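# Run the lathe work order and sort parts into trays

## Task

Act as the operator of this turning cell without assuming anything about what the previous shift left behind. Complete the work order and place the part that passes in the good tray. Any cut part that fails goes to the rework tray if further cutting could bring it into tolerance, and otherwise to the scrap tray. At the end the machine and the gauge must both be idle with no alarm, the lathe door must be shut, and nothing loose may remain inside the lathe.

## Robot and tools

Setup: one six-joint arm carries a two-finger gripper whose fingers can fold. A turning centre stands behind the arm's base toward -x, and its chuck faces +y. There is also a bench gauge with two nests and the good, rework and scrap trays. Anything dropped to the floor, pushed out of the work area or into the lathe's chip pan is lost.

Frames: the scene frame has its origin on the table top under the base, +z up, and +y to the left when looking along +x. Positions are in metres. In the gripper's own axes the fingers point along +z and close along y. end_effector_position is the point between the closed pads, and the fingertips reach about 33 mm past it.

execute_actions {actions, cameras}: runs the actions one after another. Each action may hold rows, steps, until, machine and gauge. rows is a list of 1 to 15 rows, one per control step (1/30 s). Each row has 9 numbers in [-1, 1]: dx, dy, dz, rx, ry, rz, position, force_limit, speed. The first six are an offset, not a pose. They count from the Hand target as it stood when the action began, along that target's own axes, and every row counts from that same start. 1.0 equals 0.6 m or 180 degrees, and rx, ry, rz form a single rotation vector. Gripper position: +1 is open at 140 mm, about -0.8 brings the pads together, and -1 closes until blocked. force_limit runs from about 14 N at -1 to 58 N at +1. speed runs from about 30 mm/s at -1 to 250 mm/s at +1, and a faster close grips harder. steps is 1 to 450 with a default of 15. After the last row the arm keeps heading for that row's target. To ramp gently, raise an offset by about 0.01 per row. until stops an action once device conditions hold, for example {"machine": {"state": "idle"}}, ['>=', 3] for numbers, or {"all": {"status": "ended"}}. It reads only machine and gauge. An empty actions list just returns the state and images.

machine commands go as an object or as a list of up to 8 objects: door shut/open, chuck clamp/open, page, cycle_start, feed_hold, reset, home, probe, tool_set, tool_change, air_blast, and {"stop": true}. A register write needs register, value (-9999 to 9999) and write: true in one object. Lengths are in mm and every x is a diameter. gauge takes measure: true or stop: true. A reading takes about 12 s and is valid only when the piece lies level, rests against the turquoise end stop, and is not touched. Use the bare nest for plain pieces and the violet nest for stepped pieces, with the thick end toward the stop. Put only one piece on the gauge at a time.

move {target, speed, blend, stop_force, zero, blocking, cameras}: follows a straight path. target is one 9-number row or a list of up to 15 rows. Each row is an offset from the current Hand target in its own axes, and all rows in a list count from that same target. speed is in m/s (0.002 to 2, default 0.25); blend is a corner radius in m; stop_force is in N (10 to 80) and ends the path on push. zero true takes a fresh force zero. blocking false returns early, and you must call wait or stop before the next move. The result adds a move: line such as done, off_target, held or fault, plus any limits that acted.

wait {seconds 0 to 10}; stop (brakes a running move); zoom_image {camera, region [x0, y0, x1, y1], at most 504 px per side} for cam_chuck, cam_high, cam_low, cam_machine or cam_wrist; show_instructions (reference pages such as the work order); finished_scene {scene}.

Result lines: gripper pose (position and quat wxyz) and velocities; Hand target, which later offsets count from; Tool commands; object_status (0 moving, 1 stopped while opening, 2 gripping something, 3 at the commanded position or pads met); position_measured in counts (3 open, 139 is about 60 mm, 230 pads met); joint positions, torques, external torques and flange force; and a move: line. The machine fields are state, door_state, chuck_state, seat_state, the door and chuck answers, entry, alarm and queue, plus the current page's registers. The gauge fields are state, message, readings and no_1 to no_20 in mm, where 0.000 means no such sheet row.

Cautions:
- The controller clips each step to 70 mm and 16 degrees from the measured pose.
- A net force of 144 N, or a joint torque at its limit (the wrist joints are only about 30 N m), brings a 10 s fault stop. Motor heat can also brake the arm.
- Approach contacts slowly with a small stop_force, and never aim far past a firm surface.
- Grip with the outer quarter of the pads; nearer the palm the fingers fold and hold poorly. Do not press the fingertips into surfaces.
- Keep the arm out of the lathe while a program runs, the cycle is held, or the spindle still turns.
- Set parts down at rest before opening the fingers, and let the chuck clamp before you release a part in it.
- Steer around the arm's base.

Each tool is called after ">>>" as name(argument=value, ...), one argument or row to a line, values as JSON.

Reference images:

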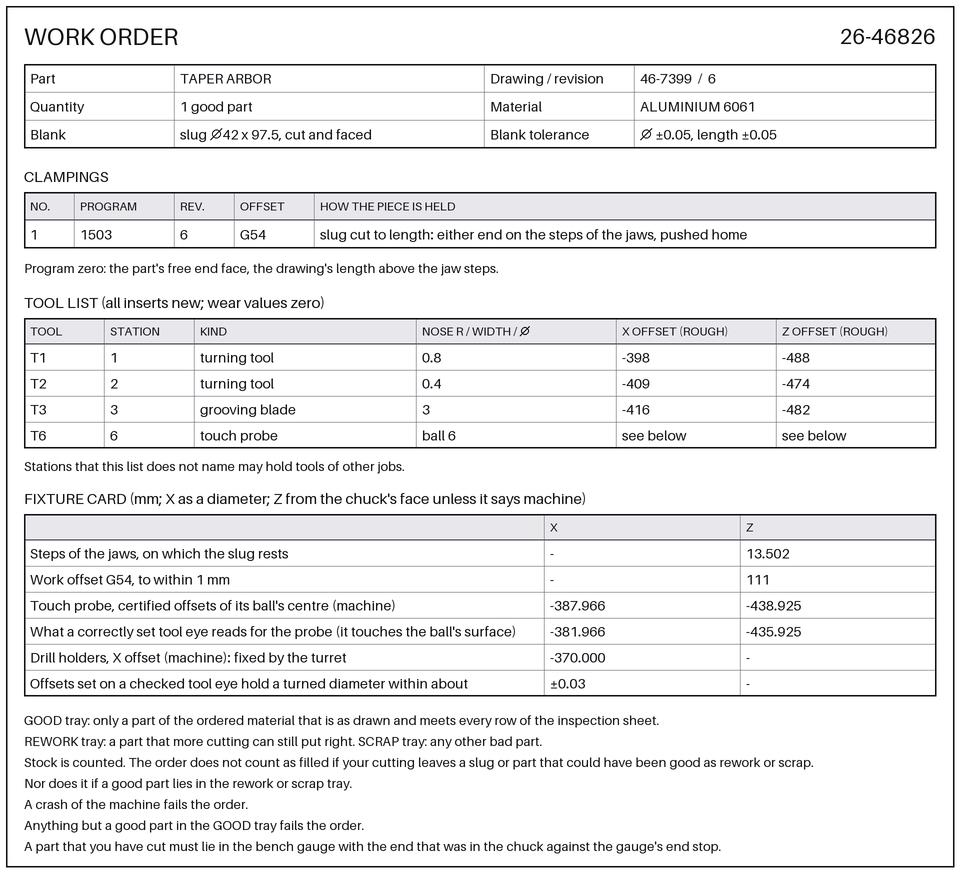

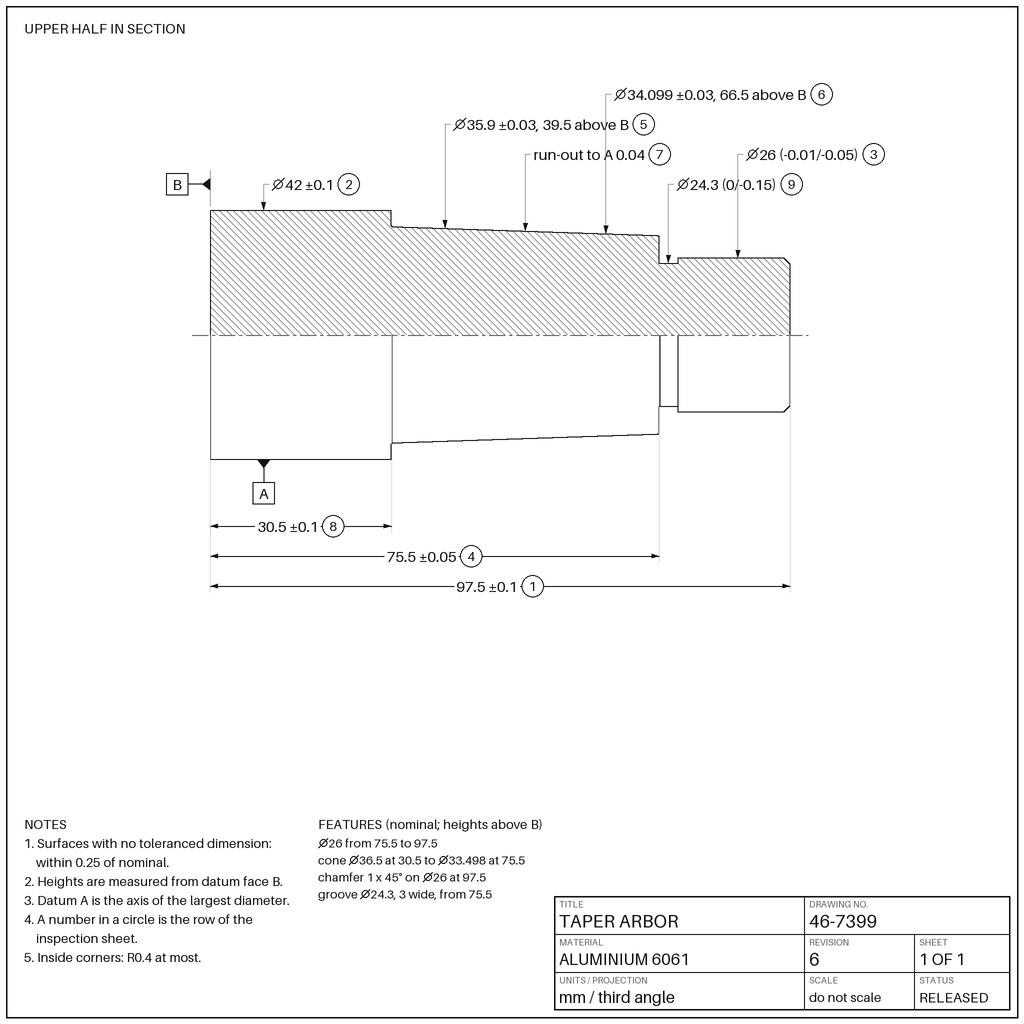

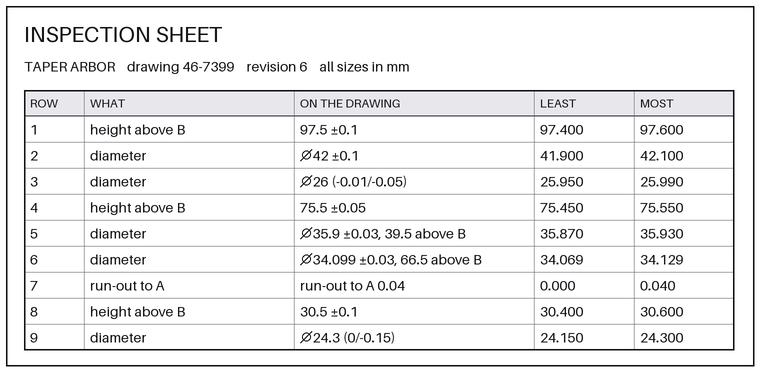

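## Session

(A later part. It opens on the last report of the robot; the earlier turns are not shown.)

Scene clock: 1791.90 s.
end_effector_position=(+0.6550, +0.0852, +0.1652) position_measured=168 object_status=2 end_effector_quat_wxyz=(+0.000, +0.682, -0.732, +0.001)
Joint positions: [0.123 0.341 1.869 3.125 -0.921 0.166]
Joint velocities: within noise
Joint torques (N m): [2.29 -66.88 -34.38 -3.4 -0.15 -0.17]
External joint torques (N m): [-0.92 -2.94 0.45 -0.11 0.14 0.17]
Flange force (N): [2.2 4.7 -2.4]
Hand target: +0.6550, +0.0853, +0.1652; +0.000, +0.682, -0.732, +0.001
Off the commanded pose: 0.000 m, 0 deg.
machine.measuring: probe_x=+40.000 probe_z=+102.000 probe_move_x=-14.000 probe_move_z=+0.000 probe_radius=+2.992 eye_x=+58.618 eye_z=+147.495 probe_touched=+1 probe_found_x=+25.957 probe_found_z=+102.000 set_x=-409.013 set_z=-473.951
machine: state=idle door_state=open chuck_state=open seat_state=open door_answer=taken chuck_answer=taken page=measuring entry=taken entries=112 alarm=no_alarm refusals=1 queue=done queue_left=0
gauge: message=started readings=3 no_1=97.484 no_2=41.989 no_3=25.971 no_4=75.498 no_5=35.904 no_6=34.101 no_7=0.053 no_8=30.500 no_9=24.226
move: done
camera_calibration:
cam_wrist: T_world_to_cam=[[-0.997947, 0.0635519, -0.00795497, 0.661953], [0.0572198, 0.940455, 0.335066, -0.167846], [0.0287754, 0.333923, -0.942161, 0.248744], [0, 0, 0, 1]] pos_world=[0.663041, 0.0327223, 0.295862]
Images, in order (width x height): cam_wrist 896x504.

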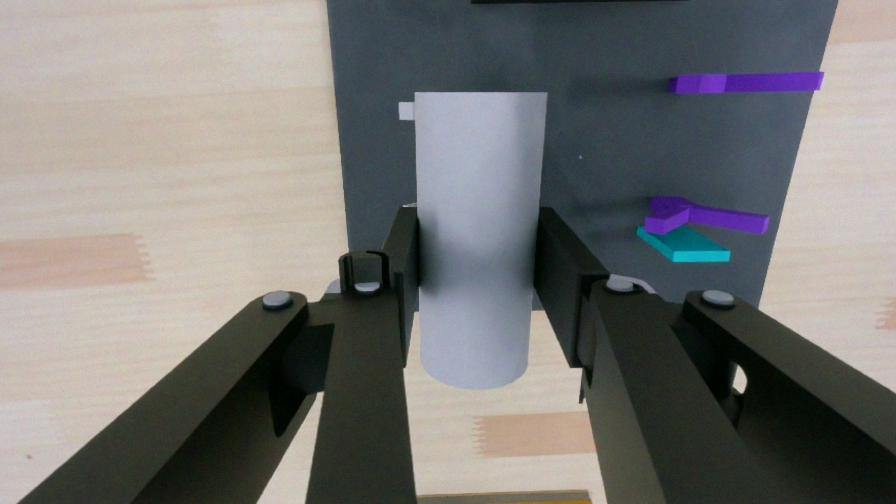

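>>> move(
  target=[
    [0.0435,-0.004,0.01,0,0,0,-1,-0.05,-1],
    [0.0435,-0.004,0.095,0,0,0,-1,-0.05,-1],
  ],
  speed=[0.15,0.12],
  blend=[0.008,0],
  cameras=["cam_wrist"],
)

>>> move(
  target=[0,0,0.035,0,0,0,-1,-0.05,-1],
  speed=0.02,
  stop_force=10,
  cameras=[],
)

>>> move(
  target=[-0.04,0,-0.001,0,0,0,-1,-0.05,-1],
  speed=0.015,
  stop_force=10,
  cameras=[],
)

Scene clock: 1797.90 s.
end_effector_position=(+0.6556, +0.0590, +0.1081) position_measured=168 object_status=2 end_effector_quat_wxyz=(+0.000, +0.682, -0.732, +0.001)
Joint positions: [0.082 0.399 1.912 3.124 -0.82 0.126]
Joint velocities: within noise
Joint torques (N m): [2.05 -69.51 -31.07 -3.14 -0.22 -0.11]
External joint torques (N m): [-1.35 -3.15 0.16 -0.08 0.2 0.11]
Flange force (N): [2.7 4.1 -3.2]
Hand target: +0.6556, +0.0590, +0.1082; +0.000, +0.682, -0.732, +0.001
Off the commanded pose: 0.000 m, 0 deg.
machine.measuring: probe_x=+40.000 probe_z=+102.000 probe_move_x=-14.000 probe_move_z=+0.000 probe_radius=+2.992 eye_x=+58.618 eye_z=+147.495 probe_touched=+1 probe_found_x=+25.957 probe_found_z=+102.000 set_x=-409.013 set_z=-473.951
machine: state=idle door_state=open chuck_state=open seat_state=open door_answer=taken chuck_answer=taken page=measuring entry=taken entries=112 alarm=no_alarm refusals=1 queue=done queue_left=0
gauge: message=started readings=3 no_1=97.484 no_2=41.989 no_3=25.971 no_4=75.498 no_5=35.904 no_6=34.101 no_7=0.053 no_8=30.500 no_9=24.226
move: done
camera_calibration:
cam_wrist: T_world_to_cam=[[-0.997961, 0.0633607, -0.00771169, 0.663714], [0.057124, 0.940499, 0.334961, -0.12402], [0.0284762, 0.333837, -0.9422, 0.203886], [0, 0, 0, 1]] pos_world=[0.663639, 0.00652241, 0.238762]
Images, in order (width x height): cam_wrist 896x504.

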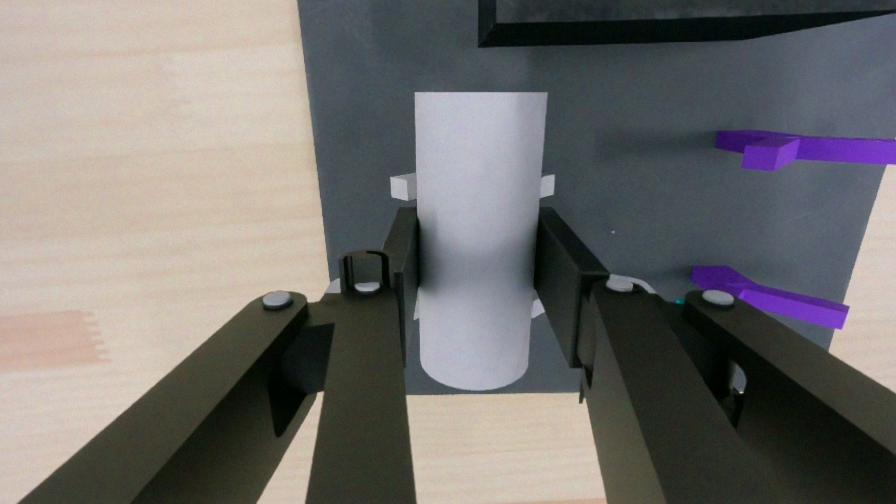

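Scene clock: 1799.20 s.
end_effector_position=(+0.6558, +0.0589, +0.0936) position_measured=168 object_status=2 end_effector_quat_wxyz=(+0.000, +0.682, -0.732, +0.001)
Joint positions: [0.082 0.417 1.919 3.124 -0.794 0.127]
Joint velocities: within noise
Joint torques (N m): [1.93 -62.09 -24.91 -2.98 -0.44 0.06]
External joint torques (N m): [-0.87 -11.8 -5.54 -0.18 0.43 -0.06]
Flange force (N): [2.2 3.4 -16.4]
Hand target: +0.6557, +0.0589, +0.0936; +0.000, +0.682, -0.732, +0.001 (not the last commanded pose)
Off the commanded pose: 0.006 m, 0 deg.
machine.measuring: probe_x=+40.000 probe_z=+102.000 probe_move_x=-14.000 probe_move_z=+0.000 probe_radius=+2.992 eye_x=+58.618 eye_z=+147.495 probe_touched=+1 probe_found_x=+25.957 probe_found_z=+102.000 set_x=-409.013 set_z=-473.951
machine: state=idle door_state=open chuck_state=open seat_state=open door_answer=taken chuck_answer=taken page=measuring entry=taken entries=112 alarm=no_alarm refusals=1 queue=done queue_left=0
gauge: message=started readings=3 no_1=97.484 no_2=41.989 no_3=25.971 no_4=75.498 no_5=35.904 no_6=34.101 no_7=0.053 no_8=30.500 no_9=24.226
move: contact
No camera images: "cameras" was empty.

Scene clock: 1800.80 s.
end_effector_position=(+0.6567, +0.0719, +0.0940) position_measured=168 object_status=2 end_effector_quat_wxyz=(+0.000, +0.682, -0.732, +0.001)
Joint positions: [0.102 0.419 1.915 3.123 -0.797 0.147]
Joint velocities: within noise
Joint torques (N m): [10.13 -69.02 -30.38 0.03 0.51 -0.14]
External joint torques (N m): [-8.77 -4.9 0.08 -3.17 -0.53 0.14]
Flange force (N): [14.1 3.9 -6.5]
Hand target: +0.6567, +0.0718, +0.0940; +0.000, +0.682, -0.732, +0.001 (not the last commanded pose)
Off the commanded pose: 0.011 m, 0 deg.
machine.measuring: probe_x=+40.000 probe_z=+102.000 probe_move_x=-14.000 probe_move_z=+0.000 probe_radius=+2.992 eye_x=+58.618 eye_z=+147.495 probe_touched=+1 probe_found_x=+25.957 probe_found_z=+102.000 set_x=-409.013 set_z=-473.951
machine: state=idle door_state=open chuck_state=open seat_state=open door_answer=taken chuck_answer=taken page=measuring entry=taken entries=112 alarm=no_alarm refusals=1 queue=done queue_left=0
gauge: message=started readings=3 no_1=97.484 no_2=41.989 no_3=25.971 no_4=75.498 no_5=35.904 no_6=34.101 no_7=0.053 no_8=30.500 no_9=24.226
move: contact
No camera images: "cameras" was empty.

Lower, open, and measure.

>>> move(
  target=[0.0005,0,0.008,0,0,0,-1,-0.05,-1],
  speed=0.01,
  stop_force=10,
  cameras=[],
)

>>> execute_actions(
  actions=[
    {"rows":[[0,0,0,0,0,0,0.0,-0.05,-1]],"steps":60},
    {"gauge":{"measure":true},"steps":450,"until":{"gauge":{"readings":[">",3]}}},
  ],
  cameras=["cam_wrist"],
)

Scene clock: 1803.97 s.
end_effector_position=(+0.6567, +0.0718, +0.0933) position_measured=168 object_status=2 end_effector_quat_wxyz=(+0.000, +0.682, -0.732, +0.001)
Joint positions: [0.102 0.42 1.915 3.123 -0.796 0.146]
Joint velocities: within noise
Joint torques (N m): [9.37 -61.01 -27.57 0.04 1.36 0.06]
External joint torques (N m): [-8.46 -13.12 -2.86 -3.2 -1.37 -0.06]
Flange force (N): [14.7 7.4 -19.3]
Hand target: +0.6567, +0.0718, +0.0933; +0.000, +0.682, -0.732, +0.001 (not the last commanded pose)
Off the commanded pose: 0.004 m, 0 deg.
machine.measuring: probe_x=+40.000 probe_z=+102.000 probe_move_x=-14.000 probe_move_z=+0.000 probe_radius=+2.992 eye_x=+58.618 eye_z=+147.495 probe_touched=+1 probe_found_x=+25.957 probe_found_z=+102.000 set_x=-409.013 set_z=-473.951
machine: state=idle door_state=open chuck_state=open seat_state=open door_answer=taken chuck_answer=taken page=measuring entry=taken entries=112 alarm=no_alarm refusals=1 queue=done queue_left=0
gauge: message=started readings=3 no_1=97.484 no_2=41.989 no_3=25.971 no_4=75.498 no_5=35.904 no_6=34.101 no_7=0.053 no_8=30.500 no_9=24.226
move: contact
No camera images: "cameras" was empty.

Scene clock: 1818.17 s.
end_effector_position=(+0.6567, +0.0718, +0.0933) position_measured=129 object_status=3 end_effector_quat_wxyz=(+0.000, +0.682, -0.732, +0.001)
Joint positions: [0.102 0.42 1.915 3.123 -0.796 0.146]
Joint velocities: within noise
Joint torques (N m): [1.92 -68.86 -29.35 -2.97 -0.15 -0.13]
External joint torques (N m): [-0.55 -5.37 -1.28 -0.2 0.15 0.12]
External joint torques at the end of the 1st action: [-1.1 -4.96 -0.91 -0.09 0.14 0.11]
Flange force (N): [1.5 4.0 -6.8]
Flange force at the end of the 1st action (N): [2.4 4.1 -6.2]
Hand target: +0.6567, +0.0718, +0.0933; +0.000, +0.682, -0.732, +0.001
Off the commanded pose: 0.000 m, 0 deg.
machine.measuring: probe_x=+40.000 probe_z=+102.000 probe_move_x=-14.000 probe_move_z=+0.000 probe_radius=+2.992 eye_x=+58.618 eye_z=+147.495 probe_touched=+1 probe_found_x=+25.957 probe_found_z=+102.000 set_x=-409.013 set_z=-473.951
machine: state=idle door_state=open chuck_state=open seat_state=open door_answer=taken chuck_answer=taken page=measuring entry=taken entries=112 alarm=no_alarm refusals=1 queue=done queue_left=0
gauge: message=started readings=4 no_1=97.482 no_2=41.983 no_3=25.955 no_4=75.495 no_5=35.902 no_6=34.093 no_7=0.042 no_8=30.496 no_9=24.202
camera_calibration:
cam_wrist: T_world_to_cam=[[-0.997967, 0.0632352, -0.00798064, 0.663948], [0.0569211, 0.940571, 0.334793, -0.131086], [0.0286771, 0.333658, -0.942258, 0.185487], [0, 0, 0, 1]] pos_world=[0.66474, 0.0194221, 0.223962]
Images, in order (width x height): cam_wrist 896x504.

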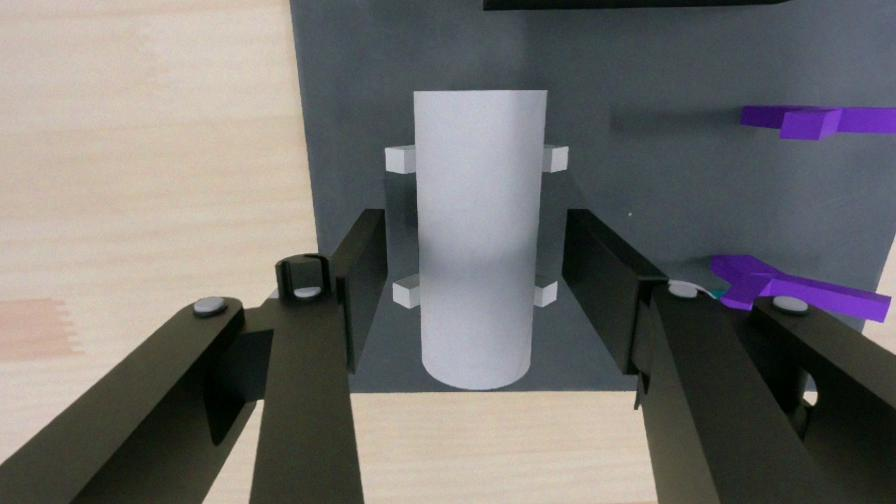

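>>> execute_actions(
  actions=[
    {"gauge":{"measure":true},"steps":450,"until":{"gauge":{"readings":[">",4]}}},
  ],
  cameras=[],
)

Scene clock: 1874.43 s.
end_effector_position=(+0.6567, +0.0718, +0.0933) position_measured=129 object_status=3 end_effector_quat_wxyz=(+0.000, +0.682, -0.732, +0.001)
Joint positions: [0.102 0.42 1.915 3.123 -0.796 0.146]
Joint velocities: within noise
Joint torques (N m): [2.08 -68.43 -29.13 -3.03 -0.17 -0.13]
External joint torques (N m): [-0.92 -5.78 -1.29 -0.13 0.16 0.13]
Flange force (N): [2.2 4.4 -7.3]
Hand target: +0.6567, +0.0718, +0.0933; +0.000, +0.682, -0.732, +0.001
Tool commands: gripper/position=+0.0 gripper/force_limit=-0.05 gripper/speed=-1.0
Off the commanded pose: 0.000 m, 0 deg.
machine.measuring: probe_x=+40.000 probe_z=+102.000 probe_move_x=-14.000 probe_move_z=+0.000 probe_radius=+2.992 eye_x=+58.618 eye_z=+147.495 probe_touched=+1 probe_found_x=+25.957 probe_found_z=+102.000 set_x=-409.013 set_z=-473.951
machine: state=idle door_state=open chuck_state=open seat_state=open door_answer=taken chuck_answer=taken page=measuring entry=taken entries=112 alarm=no_alarm refusals=1 queue=done queue_left=0
gauge: message=started readings=5 no_1=97.482 no_2=41.984 no_3=25.955 no_4=75.495 no_5=35.903 no_6=34.091 no_7=0.042 no_8=30.493 no_9=24.196
No camera images: "cameras" was empty.

>>> execute_actions(
  actions=[
    {"rows":[[0,0,0,0,0,0,-1,-0.05,-1]],"steps":75},
  ],
  cameras=[],
)

>>> move(
  target=[0.005,0,-0.2,0,0,0,-1,-0.05,-1],
  speed=0.15,
  cameras=["cam_wrist"],
)

>>> move(
  target=[
    [-0.0706,0.1834,-0.225,0.0313,-0.0336,-0.1484,-1,-0.05,-1],
    [-0.3966,0.5243,-0.3447,0.0668,-0.0719,-0.3172,-1,-0.05,-1],
    [-0.5466,1.0,-0.3803,0.1078,-0.116,-0.5116,-1,-0.05,-1],
  ],
  speed=0.35,
  blend=[0.06,0.08,0],
  cameras=[],
)

>>> move(
  target=[
    [-0.5017,0.0935,-0.0447,0.0007,-0.0948,-0.201,-1,-0.05,-1],
    [-0.7,0.48,-0.2,0.0015,-0.2133,-0.4522,-1,-0.05,-1],
  ],
  speed=0.35,
  blend=[0.1,0],
  cameras=["cam_machine"],
)

Scene clock: 1887.20 s.
end_effector_position=(+0.6567, +0.0718, +0.0933) position_measured=168 object_status=2 end_effector_quat_wxyz=(+0.000, +0.682, -0.732, +0.001)
Joint positions: [0.102 0.42 1.915 3.123 -0.796 0.146]
Joint velocities: within noise
Joint torques (N m): [0.19 -63.48 -31.41 -3.15 3.07 0.09]
External joint torques (N m): [0.94 -10.59 1.02 0 -3.08 -0.09]
Flange force (N): [1.2 12.5 -17.5]
Hand target: +0.6567, +0.0718, +0.0933; +0.000, +0.682, -0.732, +0.001
Off the commanded pose: 0.000 m, 0 deg.
machine.measuring: probe_x=+40.000 probe_z=+102.000 probe_move_x=-14.000 probe_move_z=+0.000 probe_radius=+2.992 eye_x=+58.618 eye_z=+147.495 probe_touched=+1 probe_found_x=+25.957 probe_found_z=+102.000 set_x=-409.013 set_z=-473.951
machine: state=idle door_state=open chuck_state=open seat_state=open door_answer=taken chuck_answer=taken page=measuring entry=taken entries=112 alarm=no_alarm refusals=1 queue=done queue_left=0
gauge: message=started readings=5 no_1=97.482 no_2=41.984 no_3=25.955 no_4=75.495 no_5=35.903 no_6=34.091 no_7=0.042 no_8=30.493 no_9=24.196
No camera images: "cameras" was empty.

Scene clock: 1888.30 s.
end_effector_position=(+0.6562, +0.0690, +0.2133) position_measured=168 object_status=2 end_effector_quat_wxyz=(+0.000, +0.682, -0.732, +0.001)
Joint positions: [0.099 0.293 1.832 3.126 -1.006 0.14]
Joint velocities: within noise
Joint torques (N m): [1.69 -64.39 -36.19 -3.61 -0.16 -0.15]
External joint torques (N m): [-0.38 -2.76 0.33 -0.1 0.14 0.15]
Flange force (N): [1.2 4.5 -1.9]
Hand target: +0.6562, +0.0690, +0.2133; +0.000, +0.682, -0.732, +0.001
Off the commanded pose: 0.000 m, 0 deg.
machine.measuring: probe_x=+40.000 probe_z=+102.000 probe_move_x=-14.000 probe_move_z=+0.000 probe_radius=+2.992 eye_x=+58.618 eye_z=+147.495 probe_touched=+1 probe_found_x=+25.957 probe_found_z=+102.000 set_x=-409.013 set_z=-473.951
machine: state=idle door_state=open chuck_state=open seat_state=open door_answer=taken chuck_answer=taken page=measuring entry=taken entries=112 alarm=no_alarm refusals=1 queue=done queue_left=0
gauge: message=started readings=5 no_1=97.482 no_2=41.984 no_3=25.955 no_4=75.495 no_5=35.903 no_6=34.091 no_7=0.042 no_8=30.493 no_9=24.196
move: done
camera_calibration:
cam_wrist: T_world_to_cam=[[-0.997967, 0.0632333, -0.00797467, 0.664581], [0.0569186, 0.94054, 0.334882, -0.168628], [0.0286762, 0.333747, -0.942226, 0.299495], [0, 0, 0, 1]] pos_world=[0.66424, 0.0166224, 0.343962]
Images, in order (width x height): cam_wrist 896x504.

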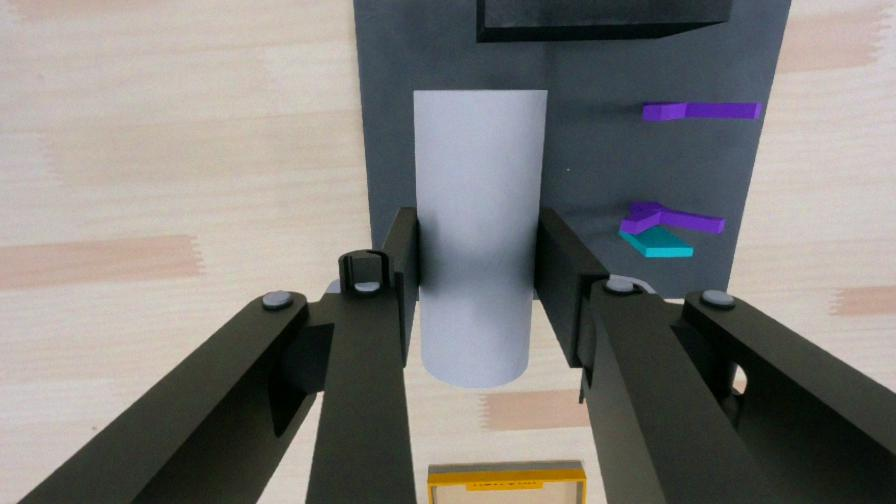

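Scene clock: 1891.23 s.
end_effector_position=(+0.0805, +0.4390, +0.4396) position_measured=168 object_status=2 end_effector_quat_wxyz=(-0.220, +0.976, -0.002, +0.001)
Joint positions: [1.26 -0.402 2.125 3.299 -1.011 -0.403]
Joint velocities: within noise
Joint torques (N m): [0.28 0.18 -44 -3.61 1.46 -0.18]
External joint torques (N m): [-0.55 -1.51 0.92 -0.29 -0.34 0.16]
Flange force (N): [-0.1 4.1 -1.5]
Hand target: +0.0804, +0.4390, +0.4396; -0.220, +0.976, -0.002, +0.001
Off the commanded pose: 0.000 m, 0 deg.
machine.measuring: probe_x=+40.000 probe_z=+102.000 probe_move_x=-14.000 probe_move_z=+0.000 probe_radius=+2.992 eye_x=+58.618 eye_z=+147.495 probe_touched=+1 probe_found_x=+25.957 probe_found_z=+102.000 set_x=-409.013 set_z=-473.951
machine: state=idle door_state=open chuck_state=open seat_state=open door_answer=taken chuck_answer=taken page=measuring entry=taken entries=112 alarm=no_alarm refusals=1 queue=done queue_left=0
gauge: message=started readings=5 no_1=97.482 no_2=41.984 no_3=25.955 no_4=75.495 no_5=35.903 no_6=34.091 no_7=0.042 no_8=30.493 no_9=24.196
move: done
No camera images: "cameras" was empty.

Scene clock: 1893.90 s.
end_effector_position=(-0.3409, +0.1291, +0.4244) position_measured=168 object_status=2 end_effector_quat_wxyz=(-0.157, +0.691, +0.689, -0.153)
Joint positions: [2.459 -0.53 2.218 3.455 -1.14 -0.802]
Joint velocities: within noise
Joint torques (N m): [0.85 12.47 -43.7 -2.94 1.12 -0.15]
External joint torques (N m): [-1.22 -1.04 0.76 -0.44 -0.25 0.13]
Flange force (N): [1.5 5.1 -2.0]
Hand target: -0.3409, +0.1291, +0.4245; -0.157, +0.691, +0.689, -0.153
Off the commanded pose: 0.000 m, 0 deg.
machine.measuring: probe_x=+40.000 probe_z=+102.000 probe_move_x=-14.000 probe_move_z=+0.000 probe_radius=+2.992 eye_x=+58.618 eye_z=+147.495 probe_touched=+1 probe_found_x=+25.957 probe_found_z=+102.000 set_x=-409.013 set_z=-473.951
machine: state=idle door_state=open chuck_state=open seat_state=open door_answer=taken chuck_answer=taken page=measuring entry=taken entries=112 alarm=no_alarm refusals=1 queue=done queue_left=0
gauge: message=started readings=5 no_1=97.482 no_2=41.984 no_3=25.955 no_4=75.495 no_5=35.903 no_6=34.091 no_7=0.042 no_8=30.493 no_9=24.196
move: done
Images, in order (width x height): cam_machine 896x504.

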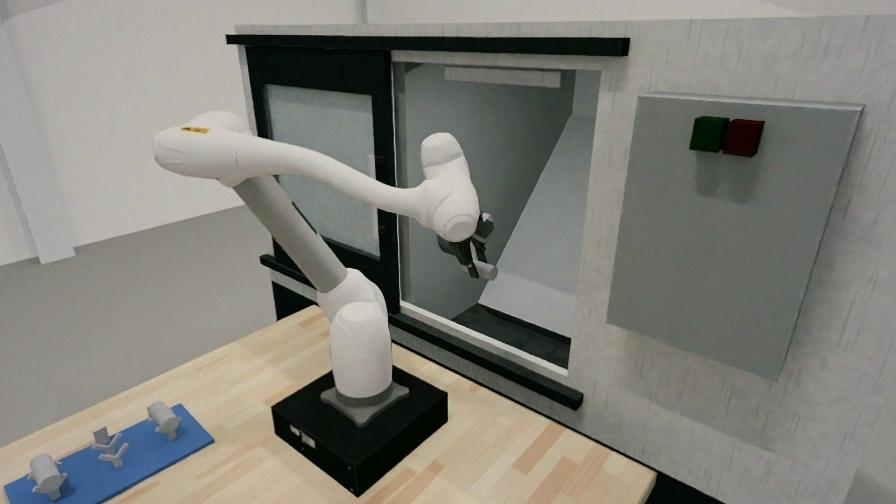

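>>> move(
  target=[0.05, 0.06, -0.03, 0, 0, 0, -1, -0.05, -1],
  speed=0.2,
  cameras=[],
)

>>> execute_actions(
  actions=[
    {"machine":[{"door":"shut"},{"air_blast":true}],"steps":300,"until":{"machine":{"queue":["!=","running"]}}},
    {"machine":{"page":"tools"},"steps":5},
  ],
  cameras=["cam_chuck"],
)

Scene clock: 1928.13 s.
end_effector_position=(-0.3005, +0.1589, +0.4254) position_measured=168 object_status=2 end_effector_quat_wxyz=(-0.157, +0.691, +0.689, -0.153)
Joint positions: [2.246 -0.556 2.227 3.511 -1.227 -1.011]
Joint velocities: within noise
Joint torques (N m): [-0.24 15.12 -43.45 -2.62 0.88 -0.22]
External joint torques (N m): [-0.26 -1.26 0.43 -0.51 -0.19 0.2]
Flange force (N): [-2.3 2.1 -1.1]
Hand target: -0.3005, +0.1589, +0.4254; -0.157, +0.691, +0.689, -0.153
Off the commanded pose: 0.000 m, 0 deg.
machine.measuring: probe_x=+40.000 probe_z=+102.000 probe_move_x=-14.000 probe_move_z=+0.000 probe_radius=+2.992 eye_x=+58.618 eye_z=+147.495 probe_touched=+1 probe_found_x=+25.957 probe_found_z=+102.000 set_x=-409.013 set_z=-473.951
machine: state=idle door_state=open chuck_state=open seat_state=open door_answer=taken chuck_answer=taken page=measuring entry=taken entries=112 alarm=no_alarm refusals=1 queue=done queue_left=0
gauge: message=started readings=5 no_1=97.482 no_2=41.984 no_3=25.955 no_4=75.495 no_5=35.903 no_6=34.091 no_7=0.042 no_8=30.493 no_9=24.196
move: done
No camera images: "cameras" was empty.

Scene clock: 1933.10 s.
end_effector_position=(-0.3005, +0.1589, +0.4254) position_measured=168 object_status=2 end_effector_quat_wxyz=(-0.157, +0.691, +0.689, -0.153)
Joint positions: [2.246 -0.556 2.227 3.511 -1.227 -1.011]
Joint velocities: within noise
Joint torques (N m): [0.4 15.87 -43.42 -2.62 0.84 -0.17]
External joint torques (N m): [-0.83 -2.12 0.3 -0.51 -0.14 0.15]
External joint torques at the end of the 1st action: [-0.85 -1.92 0.24 -0.57 -0.05 0.11]
Flange force (N): [-1.8 4.9 -2.7]
Flange force at the end of the 1st action (N): [-1.4 4.7 -2.5]
Hand target: -0.3005, +0.1589, +0.4254; -0.157, +0.691, +0.689, -0.153
Tool commands: gripper/position=-1.0 gripper/force_limit=-0.05 gripper/speed=-1.0
Off the commanded pose: 0.000 m, 0 deg.
machine.tools: t1_x=-397.682 t1_x_wear=+0.000 t1_z=-487.969 t1_z_wear=+0.000 t1_radius=+0.800 t1_station=+3.000 t2_x=-409.008 t2_x_wear=+0.024 t2_z=-473.951 t2_z_wear=+0.000 t2_radius=+0.400 t2_station=+2.000 t3_x=-415.686 t3_x_wear=+0.000 t3_z=-482.382 t3_z_wear=+0.000 t3_radius=+0.000 t3_station=+1.000 t4_x=-370.000 t4_x_wear=+0.000 t4_z=-420.626 t4_z_wear=+0.000 t4_radius=+0.000 t4_station=+4.000 t5_x=-392.688 t5_x_wear=+0.000 t5_z=-428.603 t5_z_wear=+0.000 t5_radius=+0.400 t5_station=+5.000 t6_x=-387.966 t6_x_wear=+0.000 t6_z=-438.925 t6_z_wear=+0.000 t6_radius=+3.000 t6_station=+6.000
machine: state=idle door_state=shut chuck_state=open seat_state=open door_answer=taken chuck_answer=taken page=tools entry=taken entries=113 alarm=no_alarm refusals=1 queue=done queue_left=0
gauge: message=started readings=5 no_1=97.482 no_2=41.984 no_3=25.955 no_4=75.495 no_5=35.903 no_6=34.091 no_7=0.042 no_8=30.493 no_9=24.196
Images, in order (width x height): cam_chuck 896x504.

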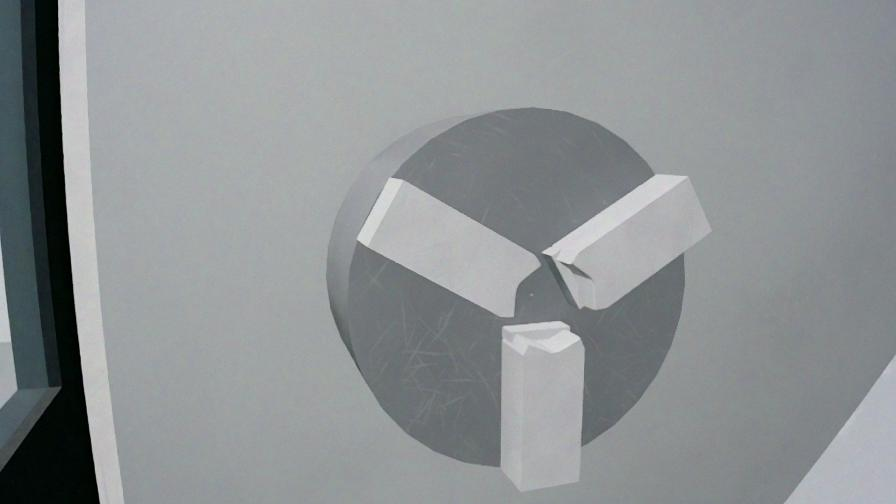

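>>> execute_actions(
  actions=[
    {"machine":{"door":"open"},"steps":200,"until":{"machine":{"door_state":"open"}}},
  ],
  cameras=[],
)

>>> move(
  target=[
    [-0.3032,-0.3302,0.1478,0,0,0,-1,-0.05,-1],
    [-0.4436,-0.6479,0.2981,0,0,0,-1,-0.05,-1],
    [-0.4437,-0.6483,0.4981,0,0,0,-1,-0.05,-1],
  ],
  speed=[0.25,0.25,0.12],
  blend=[0.04,0.03,0],
  cameras=["cam_chuck"],
)

Scene clock: 1943.90 s.
end_effector_position=(-0.3005, +0.1589, +0.4254) position_measured=168 object_status=2 end_effector_quat_wxyz=(-0.157, +0.691, +0.689, -0.153)
Joint positions: [2.246 -0.556 2.227 3.511 -1.227 -1.011]
Joint velocities: within noise
Joint torques (N m): [0.28 15.39 -43.57 -2.64 0.86 -0.11]
External joint torques (N m): [-0.8 -1.51 0.73 -0.49 -0.17 0.09]
Flange force (N): [-1.1 4.9 -1.8]
Hand target: -0.3005, +0.1589, +0.4254; -0.157, +0.691, +0.689, -0.153
Tool commands: gripper/position=-1.0 gripper/force_limit=-0.05 gripper/speed=-1.0
Off the commanded pose: 0.000 m, 0 deg.
machine.tools: t1_x=-397.682 t1_x_wear=+0.000 t1_z=-487.969 t1_z_wear=+0.000 t1_radius=+0.800 t1_station=+3.000 t2_x=-409.008 t2_x_wear=+0.024 t2_z=-473.951 t2_z_wear=+0.000 t2_radius=+0.400 t2_station=+2.000 t3_x=-415.686 t3_x_wear=+0.000 t3_z=-482.382 t3_z_wear=+0.000 t3_radius=+0.000 t3_station=+1.000 t4_x=-370.000 t4_x_wear=+0.000 t4_z=-420.626 t4_z_wear=+0.000 t4_radius=+0.000 t4_station=+4.000 t5_x=-392.688 t5_x_wear=+0.000 t5_z=-428.603 t5_z_wear=+0.000 t5_radius=+0.400 t5_station=+5.000 t6_x=-387.966 t6_x_wear=+0.000 t6_z=-438.925 t6_z_wear=+0.000 t6_radius=+3.000 t6_station=+6.000
machine: state=idle door_state=open chuck_state=open seat_state=open door_answer=taken chuck_answer=taken page=tools entry=taken entries=113 alarm=no_alarm refusals=1 queue=running queue_left=0
gauge: message=started readings=5 no_1=97.482 no_2=41.984 no_3=25.955 no_4=75.495 no_5=35.903 no_6=34.091 no_7=0.042 no_8=30.493 no_9=24.196
No camera images: "cameras" was empty.

Scene clock: 1947.27 s.
end_effector_position=(-0.7811, -0.1047, +0.3208) position_measured=168 object_status=2 end_effector_quat_wxyz=(-0.157, +0.691, +0.689, -0.153)
Joint positions: [3.283 0.236 1.776 3.079 -0.699 0.148]
Joint velocities: within noise
Joint torques (N m): [-0.51 -61.29 -40.52 -4.14 1.48 -0.12]
External joint torques (N m): [-0.85 -2.15 0.71 0.02 -0.31 0.1]
Flange force (N): [1.8 3.3 -3.0]
Hand target: -0.7812, -0.1047, +0.3210; -0.157, +0.691, +0.689, -0.153
Off the commanded pose: 0.000 m, 0 deg.
machine.tools: t1_x=-397.682 t1_x_wear=+0.000 t1_z=-487.969 t1_z_wear=+0.000 t1_radius=+0.800 t1_station=+3.000 t2_x=-409.008 t2_x_wear=+0.024 t2_z=-473.951 t2_z_wear=+0.000 t2_radius=+0.400 t2_station=+2.000 t3_x=-415.686 t3_x_wear=+0.000 t3_z=-482.382 t3_z_wear=+0.000 t3_radius=+0.000 t3_station=+1.000 t4_x=-370.000 t4_x_wear=+0.000 t4_z=-420.626 t4_z_wear=+0.000 t4_radius=+0.000 t4_station=+4.000 t5_x=-392.688 t5_x_wear=+0.000 t5_z=-428.603 t5_z_wear=+0.000 t5_radius=+0.400 t5_station=+5.000 t6_x=-387.966 t6_x_wear=+0.000 t6_z=-438.925 t6_z_wear=+0.000 t6_radius=+3.000 t6_station=+6.000
machine: state=idle door_state=open chuck_state=open seat_state=open door_answer=taken chuck_answer=taken page=tools entry=taken entries=113 alarm=no_alarm refusals=1 queue=done queue_left=0
gauge: message=started readings=5 no_1=97.482 no_2=41.984 no_3=25.955 no_4=75.495 no_5=35.903 no_6=34.091 no_7=0.042 no_8=30.493 no_9=24.196
move: done
Images, in order (width x height): cam_chuck 896x504.

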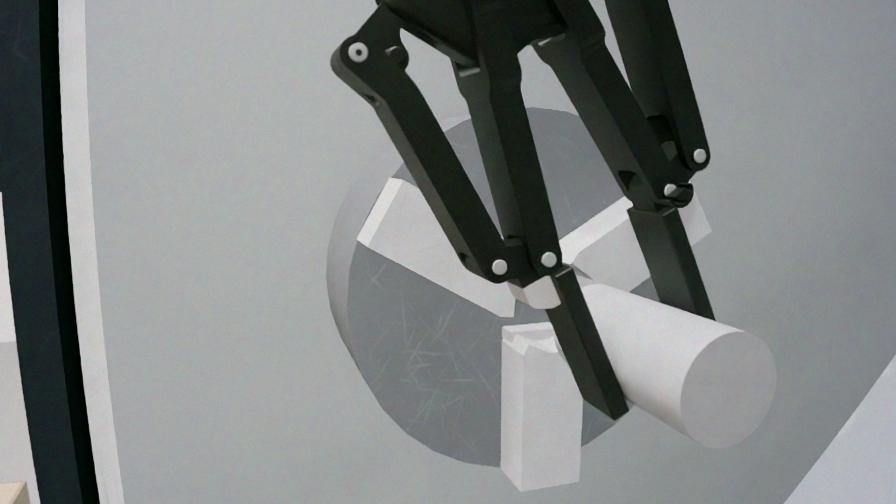

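>>> zoom_image(
  camera="cam_chuck",
  region=[480, 220, 820, 460],
)

Scaled by 1.482.

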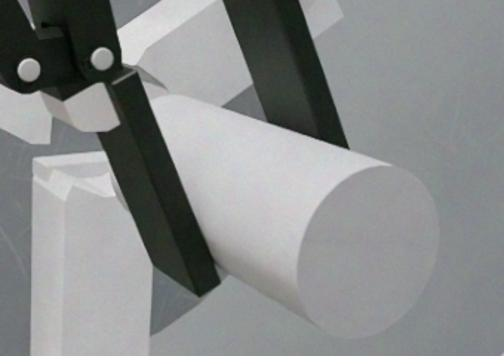

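>>> execute_actions(
  actions=[],
  cameras=["cam_machine","cam_wrist","cam_high","cam_chuck"],
)

>>> zoom_image(
  camera="cam_wrist",
  region=[200, 100, 700, 500],
)

Scene clock: 1986.53 s.
end_effector_position=(-0.7812, -0.1047, +0.3210) position_measured=168 object_status=2 end_effector_quat_wxyz=(-0.157, +0.691, +0.689, -0.153)
Joint positions: [3.283 0.236 1.775 3.079 -0.699 0.148]
Joint velocities: within noise
Joint torques (N m): [-0.27 -60.63 -40.66 -4.11 1.53 -0.12]
External joint torques (N m): [-0.31 -3.07 0.67 -0.01 -0.34 0.1]
Flange force (N): [1.1 4.2 -4.2]
Hand target: -0.7812, -0.1047, +0.3210; -0.157, +0.691, +0.689, -0.153
Tool commands: gripper/position=-1.0 gripper/force_limit=-0.05 gripper/speed=-1.0
Off the commanded pose: 0.000 m, 0 deg.
machine.tools: t1_x=-397.682 t1_x_wear=+0.000 t1_z=-487.969 t1_z_wear=+0.000 t1_radius=+0.800 t1_station=+3.000 t2_x=-409.008 t2_x_wear=+0.024 t2_z=-473.951 t2_z_wear=+0.000 t2_radius=+0.400 t2_station=+2.000 t3_x=-415.686 t3_x_wear=+0.000 t3_z=-482.382 t3_z_wear=+0.000 t3_radius=+0.000 t3_station=+1.000 t4_x=-370.000 t4_x_wear=+0.000 t4_z=-420.626 t4_z_wear=+0.000 t4_radius=+0.000 t4_station=+4.000 t5_x=-392.688 t5_x_wear=+0.000 t5_z=-428.603 t5_z_wear=+0.000 t5_radius=+0.400 t5_station=+5.000 t6_x=-387.966 t6_x_wear=+0.000 t6_z=-438.925 t6_z_wear=+0.000 t6_radius=+3.000 t6_station=+6.000
machine: state=idle door_state=open chuck_state=open seat_state=open door_answer=taken chuck_answer=taken page=tools entry=taken entries=113 alarm=no_alarm refusals=1 queue=done queue_left=0
gauge: message=started readings=5 no_1=97.482 no_2=41.984 no_3=25.955 no_4=75.495 no_5=35.903 no_6=34.091 no_7=0.042 no_8=30.493 no_9=24.196
camera_calibration:
cam_wrist: T_world_to_cam=[[0.900884, 0.00564985, -0.434024, 0.856034], [0.148272, -0.943774, 0.295475, -0.0727199], [-0.407951, -0.330542, -0.851069, 0.0602533], [0, 0, 0, 1]] pos_world=[-0.735824, -0.0535514, 0.444306]
Images, in order (width x height): cam_chuck 896x504, cam_high 896x504, cam_machine 896x504, cam_wrist 896x504.

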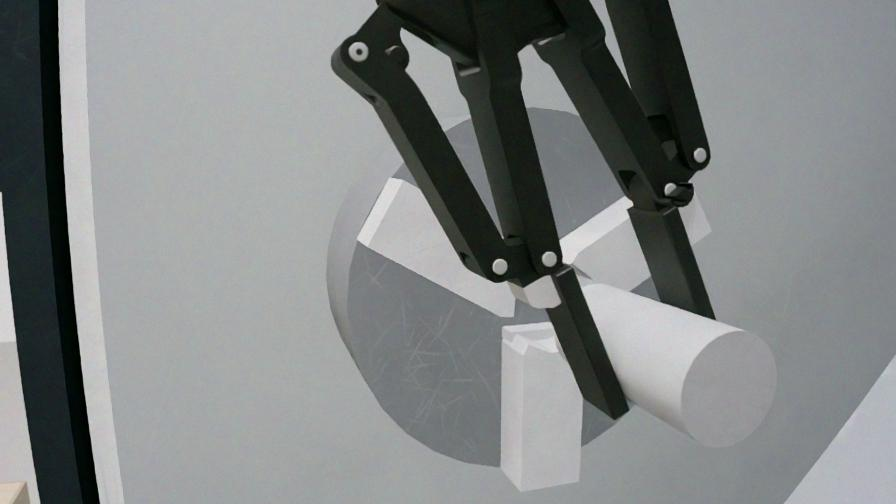

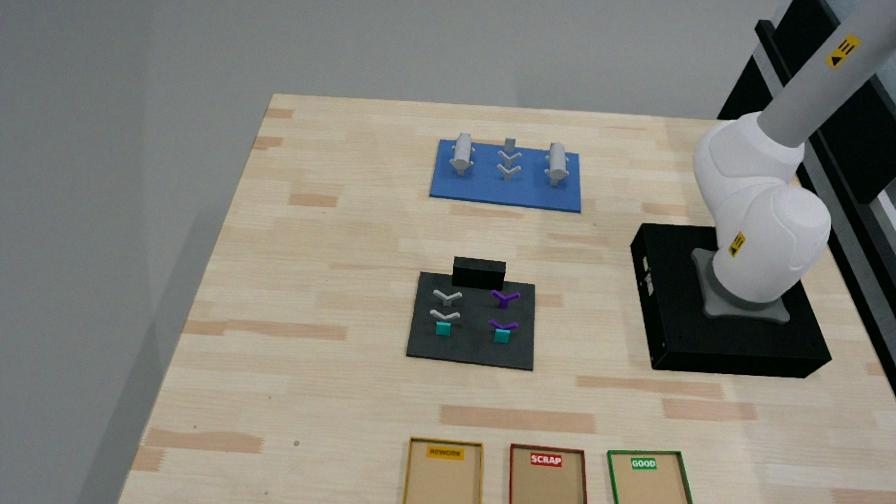

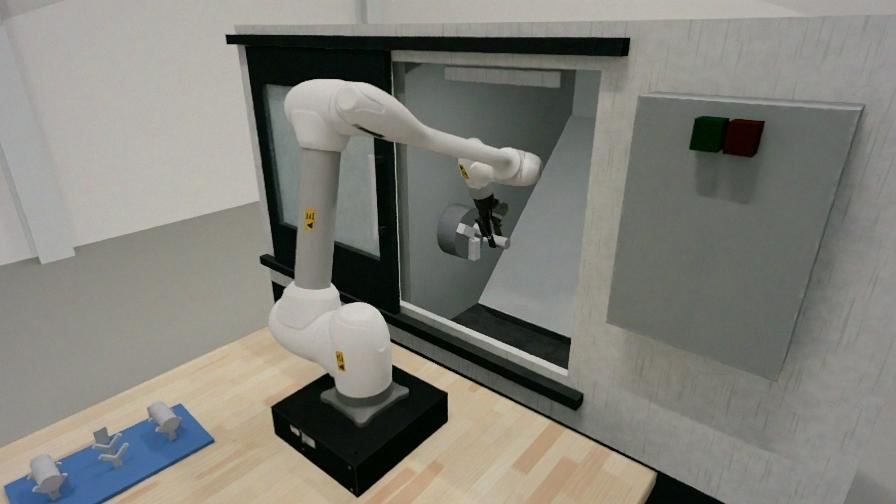

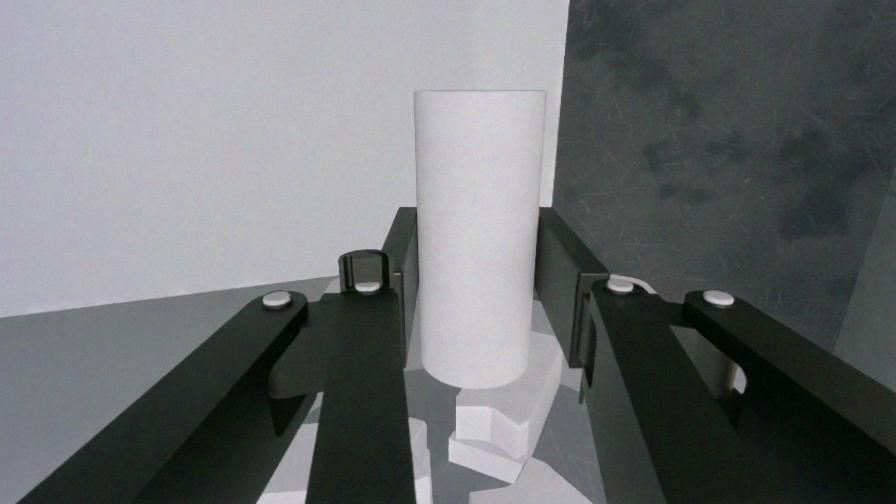

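Scaled by 1.008.

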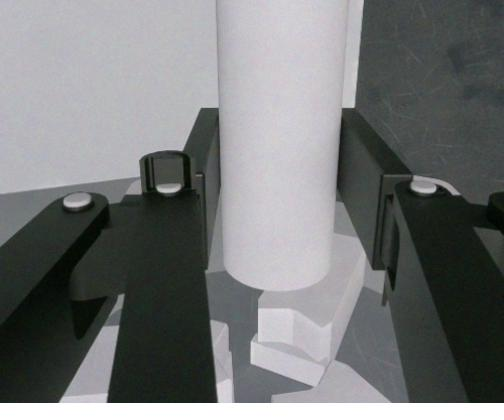

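>>> move(
  target=[-0.085, 0.0005, -0.0003, 0, 0, 0, -1, -0.05, -1],
  speed=0.1,
  cameras=[],
)

>>> move(
  target=[-0.03, 0, 0, 0, 0, 0, -1, -0.05, -1],
  speed=0.015,
  stop_force=12,
  cameras=[],
)

>>> execute_actions(
  actions=[
    {"machine":{"chuck":"clamp"},"steps":90,"until":{"machine":{"chuck_state":"clamped"}}},
  ],
  cameras=[],
)

Scene clock: 2030.43 s.
end_effector_position=(-0.7811, -0.1557, +0.3207) position_measured=168 object_status=2 end_effector_quat_wxyz=(-0.157, +0.691, +0.689, -0.153)
Joint positions: [3.36 0.25 1.756 3.03 -0.71 0.255]
Joint velocities: within noise
Joint torques (N m): [-0.54 -62.69 -40.82 -3.98 1.47 -0.12]
External joint torques (N m): [-0.23 -2.52 0.69 -0.22 -0.31 0.1]
Flange force (N): [1.0 3.8 -3.4]
Hand target: -0.7811, -0.1557, +0.3207; -0.157, +0.691, +0.689, -0.153
Off the commanded pose: 0.000 m, 0 deg.
machine.tools: t1_x=-397.682 t1_x_wear=+0.000 t1_z=-487.969 t1_z_wear=+0.000 t1_radius=+0.800 t1_station=+3.000 t2_x=-409.008 t2_x_wear=+0.024 t2_z=-473.951 t2_z_wear=+0.000 t2_radius=+0.400 t2_station=+2.000 t3_x=-415.686 t3_x_wear=+0.000 t3_z=-482.382 t3_z_wear=+0.000 t3_radius=+0.000 t3_station=+1.000 t4_x=-370.000 t4_x_wear=+0.000 t4_z=-420.626 t4_z_wear=+0.000 t4_radius=+0.000 t4_station=+4.000 t5_x=-392.688 t5_x_wear=+0.000 t5_z=-428.603 t5_z_wear=+0.000 t5_radius=+0.400 t5_station=+5.000 t6_x=-387.966 t6_x_wear=+0.000 t6_z=-438.925 t6_z_wear=+0.000 t6_radius=+3.000 t6_station=+6.000
machine: state=idle door_state=open chuck_state=open seat_state=open door_answer=taken chuck_answer=taken page=tools entry=taken entries=113 alarm=no_alarm refusals=1 queue=done queue_left=0
gauge: message=started readings=5 no_1=97.482 no_2=41.984 no_3=25.955 no_4=75.495 no_5=35.903 no_6=34.091 no_7=0.042 no_8=30.493 no_9=24.196
move: done
No camera images: "cameras" was empty.

Scene clock: 2031.87 s.
end_effector_position=(-0.7811, -0.1658, +0.3206) position_measured=168 object_status=2 end_effector_quat_wxyz=(-0.157, +0.691, +0.689, -0.153)
Joint positions: [3.375 0.254 1.752 3.021 -0.713 0.275]
Joint velocities: within noise
Joint torques (N m): [15.14 -65.84 -44.84 -0.4 3.88 -0.38]
External joint torques (N m): [-16.21 0.23 4.61 -3.82 -2.74 0.36]
Flange force (N): [21.2 3.7 -0.3]
Hand target: -0.7811, -0.1658, +0.3206; -0.157, +0.691, +0.689, -0.153 (not the last commanded pose)
Off the commanded pose: 0.008 m, 0 deg.
machine.tools: t1_x=-397.682 t1_x_wear=+0.000 t1_z=-487.969 t1_z_wear=+0.000 t1_radius=+0.800 t1_station=+3.000 t2_x=-409.008 t2_x_wear=+0.024 t2_z=-473.951 t2_z_wear=+0.000 t2_radius=+0.400 t2_station=+2.000 t3_x=-415.686 t3_x_wear=+0.000 t3_z=-482.382 t3_z_wear=+0.000 t3_radius=+0.000 t3_station=+1.000 t4_x=-370.000 t4_x_wear=+0.000 t4_z=-420.626 t4_z_wear=+0.000 t4_radius=+0.000 t4_station=+4.000 t5_x=-392.688 t5_x_wear=+0.000 t5_z=-428.603 t5_z_wear=+0.000 t5_radius=+0.400 t5_station=+5.000 t6_x=-387.966 t6_x_wear=+0.000 t6_z=-438.925 t6_z_wear=+0.000 t6_radius=+3.000 t6_station=+6.000
machine: state=idle door_state=open chuck_state=open seat_state=open door_answer=taken chuck_answer=taken page=tools entry=taken entries=113 alarm=no_alarm refusals=1 queue=done queue_left=0
gauge: message=started readings=5 no_1=97.482 no_2=41.984 no_3=25.955 no_4=75.495 no_5=35.903 no_6=34.091 no_7=0.042 no_8=30.493 no_9=24.196
move: contact
No camera images: "cameras" was empty.

Scene clock: 2032.73 s.
end_effector_position=(-0.7812, -0.1658, +0.3207) position_measured=168 object_status=2 end_effector_quat_wxyz=(-0.158, +0.691, +0.689, -0.153)
Joint positions: [3.375 0.254 1.751 3.021 -0.713 0.275]
Joint velocities: within noise
Joint torques (N m): [11.09 -50.39 -30.18 -1.17 -0.54 -0.43]
External joint torques (N m): [-12.35 -15.09 -9.81 -3.03 1.67 0.41]
Flange force (N): [15.9 -6.1 -16.1]
Hand target: -0.7811, -0.1658, +0.3206; -0.157, +0.691, +0.689, -0.153 (not the last commanded pose)
Tool commands: gripper/position=-1.0 gripper/force_limit=-0.05 gripper/speed=-1.0
Off the commanded pose: 0.008 m, 0 deg.
machine.tools: t1_x=-397.682 t1_x_wear=+0.000 t1_z=-487.969 t1_z_wear=+0.000 t1_radius=+0.800 t1_station=+3.000 t2_x=-409.008 t2_x_wear=+0.024 t2_z=-473.951 t2_z_wear=+0.000 t2_radius=+0.400 t2_station=+2.000 t3_x=-415.686 t3_x_wear=+0.000 t3_z=-482.382 t3_z_wear=+0.000 t3_radius=+0.000 t3_station=+1.000 t4_x=-370.000 t4_x_wear=+0.000 t4_z=-420.626 t4_z_wear=+0.000 t4_radius=+0.000 t4_station=+4.000 t5_x=-392.688 t5_x_wear=+0.000 t5_z=-428.603 t5_z_wear=+0.000 t5_radius=+0.400 t5_station=+5.000 t6_x=-387.966 t6_x_wear=+0.000 t6_z=-438.925 t6_z_wear=+0.000 t6_radius=+3.000 t6_station=+6.000
machine: state=idle door_state=open chuck_state=clamped seat_state=home door_answer=taken chuck_answer=taken page=tools entry=taken entries=113 alarm=no_alarm refusals=1 queue=running queue_left=0
gauge: message=started readings=5 no_1=97.482 no_2=41.984 no_3=25.955 no_4=75.495 no_5=35.903 no_6=34.091 no_7=0.042 no_8=30.493 no_9=24.196
No camera images: "cameras" was empty.

>>> move(
  target=[
    [0,0,0,0,0,0,0.0,-0.05,-1],
    [0,0,-0.2,0,0,0,0.0,-0.05,-1],
    [0.14,0.318,-0.35,0,0,0,0.0,-0.05,-1],
    [0.45,0.72,-0.5,0,0,0,0.0,-0.05,-1],
  ],
  speed=[0.05,0.12,0.3,0.3],
  blend=[0,0.04,0.06,0],
  cameras=["cam_chuck"],
)

Scene clock: 2041.00 s.
end_effector_position=(-0.2610, +0.1015, +0.4078) position_measured=129 object_status=3 end_effector_quat_wxyz=(-0.157, +0.691, +0.689, -0.153)
Joint positions: [2.262 -0.7 2.307 3.499 -1.281 -0.972]
Joint velocities: within noise
Joint torques (N m): [1.21 27.25 -41.86 -2.94 0.56 -0.13]
External joint torques (N m): [-1.69 -1.67 -1.4 -0.24 0.16 0.11]
Flange force (N): [0.0 0.0 0.0]
Hand target: -0.2610, +0.1015, +0.4078; -0.157, +0.691, +0.689, -0.153
Off the commanded pose: 0.000 m, 0 deg.
machine.tools: t1_x=-397.682 t1_x_wear=+0.000 t1_z=-487.969 t1_z_wear=+0.000 t1_radius=+0.800 t1_station=+3.000 t2_x=-409.008 t2_x_wear=+0.024 t2_z=-473.951 t2_z_wear=+0.000 t2_radius=+0.400 t2_station=+2.000 t3_x=-415.686 t3_x_wear=+0.000 t3_z=-482.382 t3_z_wear=+0.000 t3_radius=+0.000 t3_station=+1.000 t4_x=-370.000 t4_x_wear=+0.000 t4_z=-420.626 t4_z_wear=+0.000 t4_radius=+0.000 t4_station=+4.000 t5_x=-392.688 t5_x_wear=+0.000 t5_z=-428.603 t5_z_wear=+0.000 t5_radius=+0.400 t5_station=+5.000 t6_x=-387.966 t6_x_wear=+0.000 t6_z=-438.925 t6_z_wear=+0.000 t6_radius=+3.000 t6_station=+6.000
machine: state=idle door_state=open chuck_state=clamped seat_state=home door_answer=taken chuck_answer=taken page=tools entry=taken entries=113 alarm=no_alarm refusals=1 queue=done queue_left=0
gauge: message=started readings=5 no_1=97.482 no_2=41.984 no_3=25.955 no_4=75.495 no_5=35.903 no_6=34.091 no_7=0.042 no_8=30.493 no_9=24.196
move: done
Images, in order (width x height): cam_chuck 896x504.

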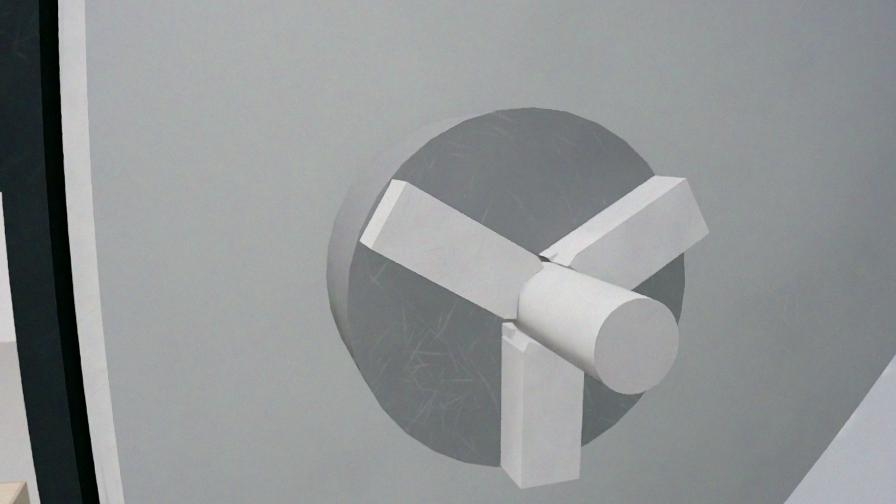

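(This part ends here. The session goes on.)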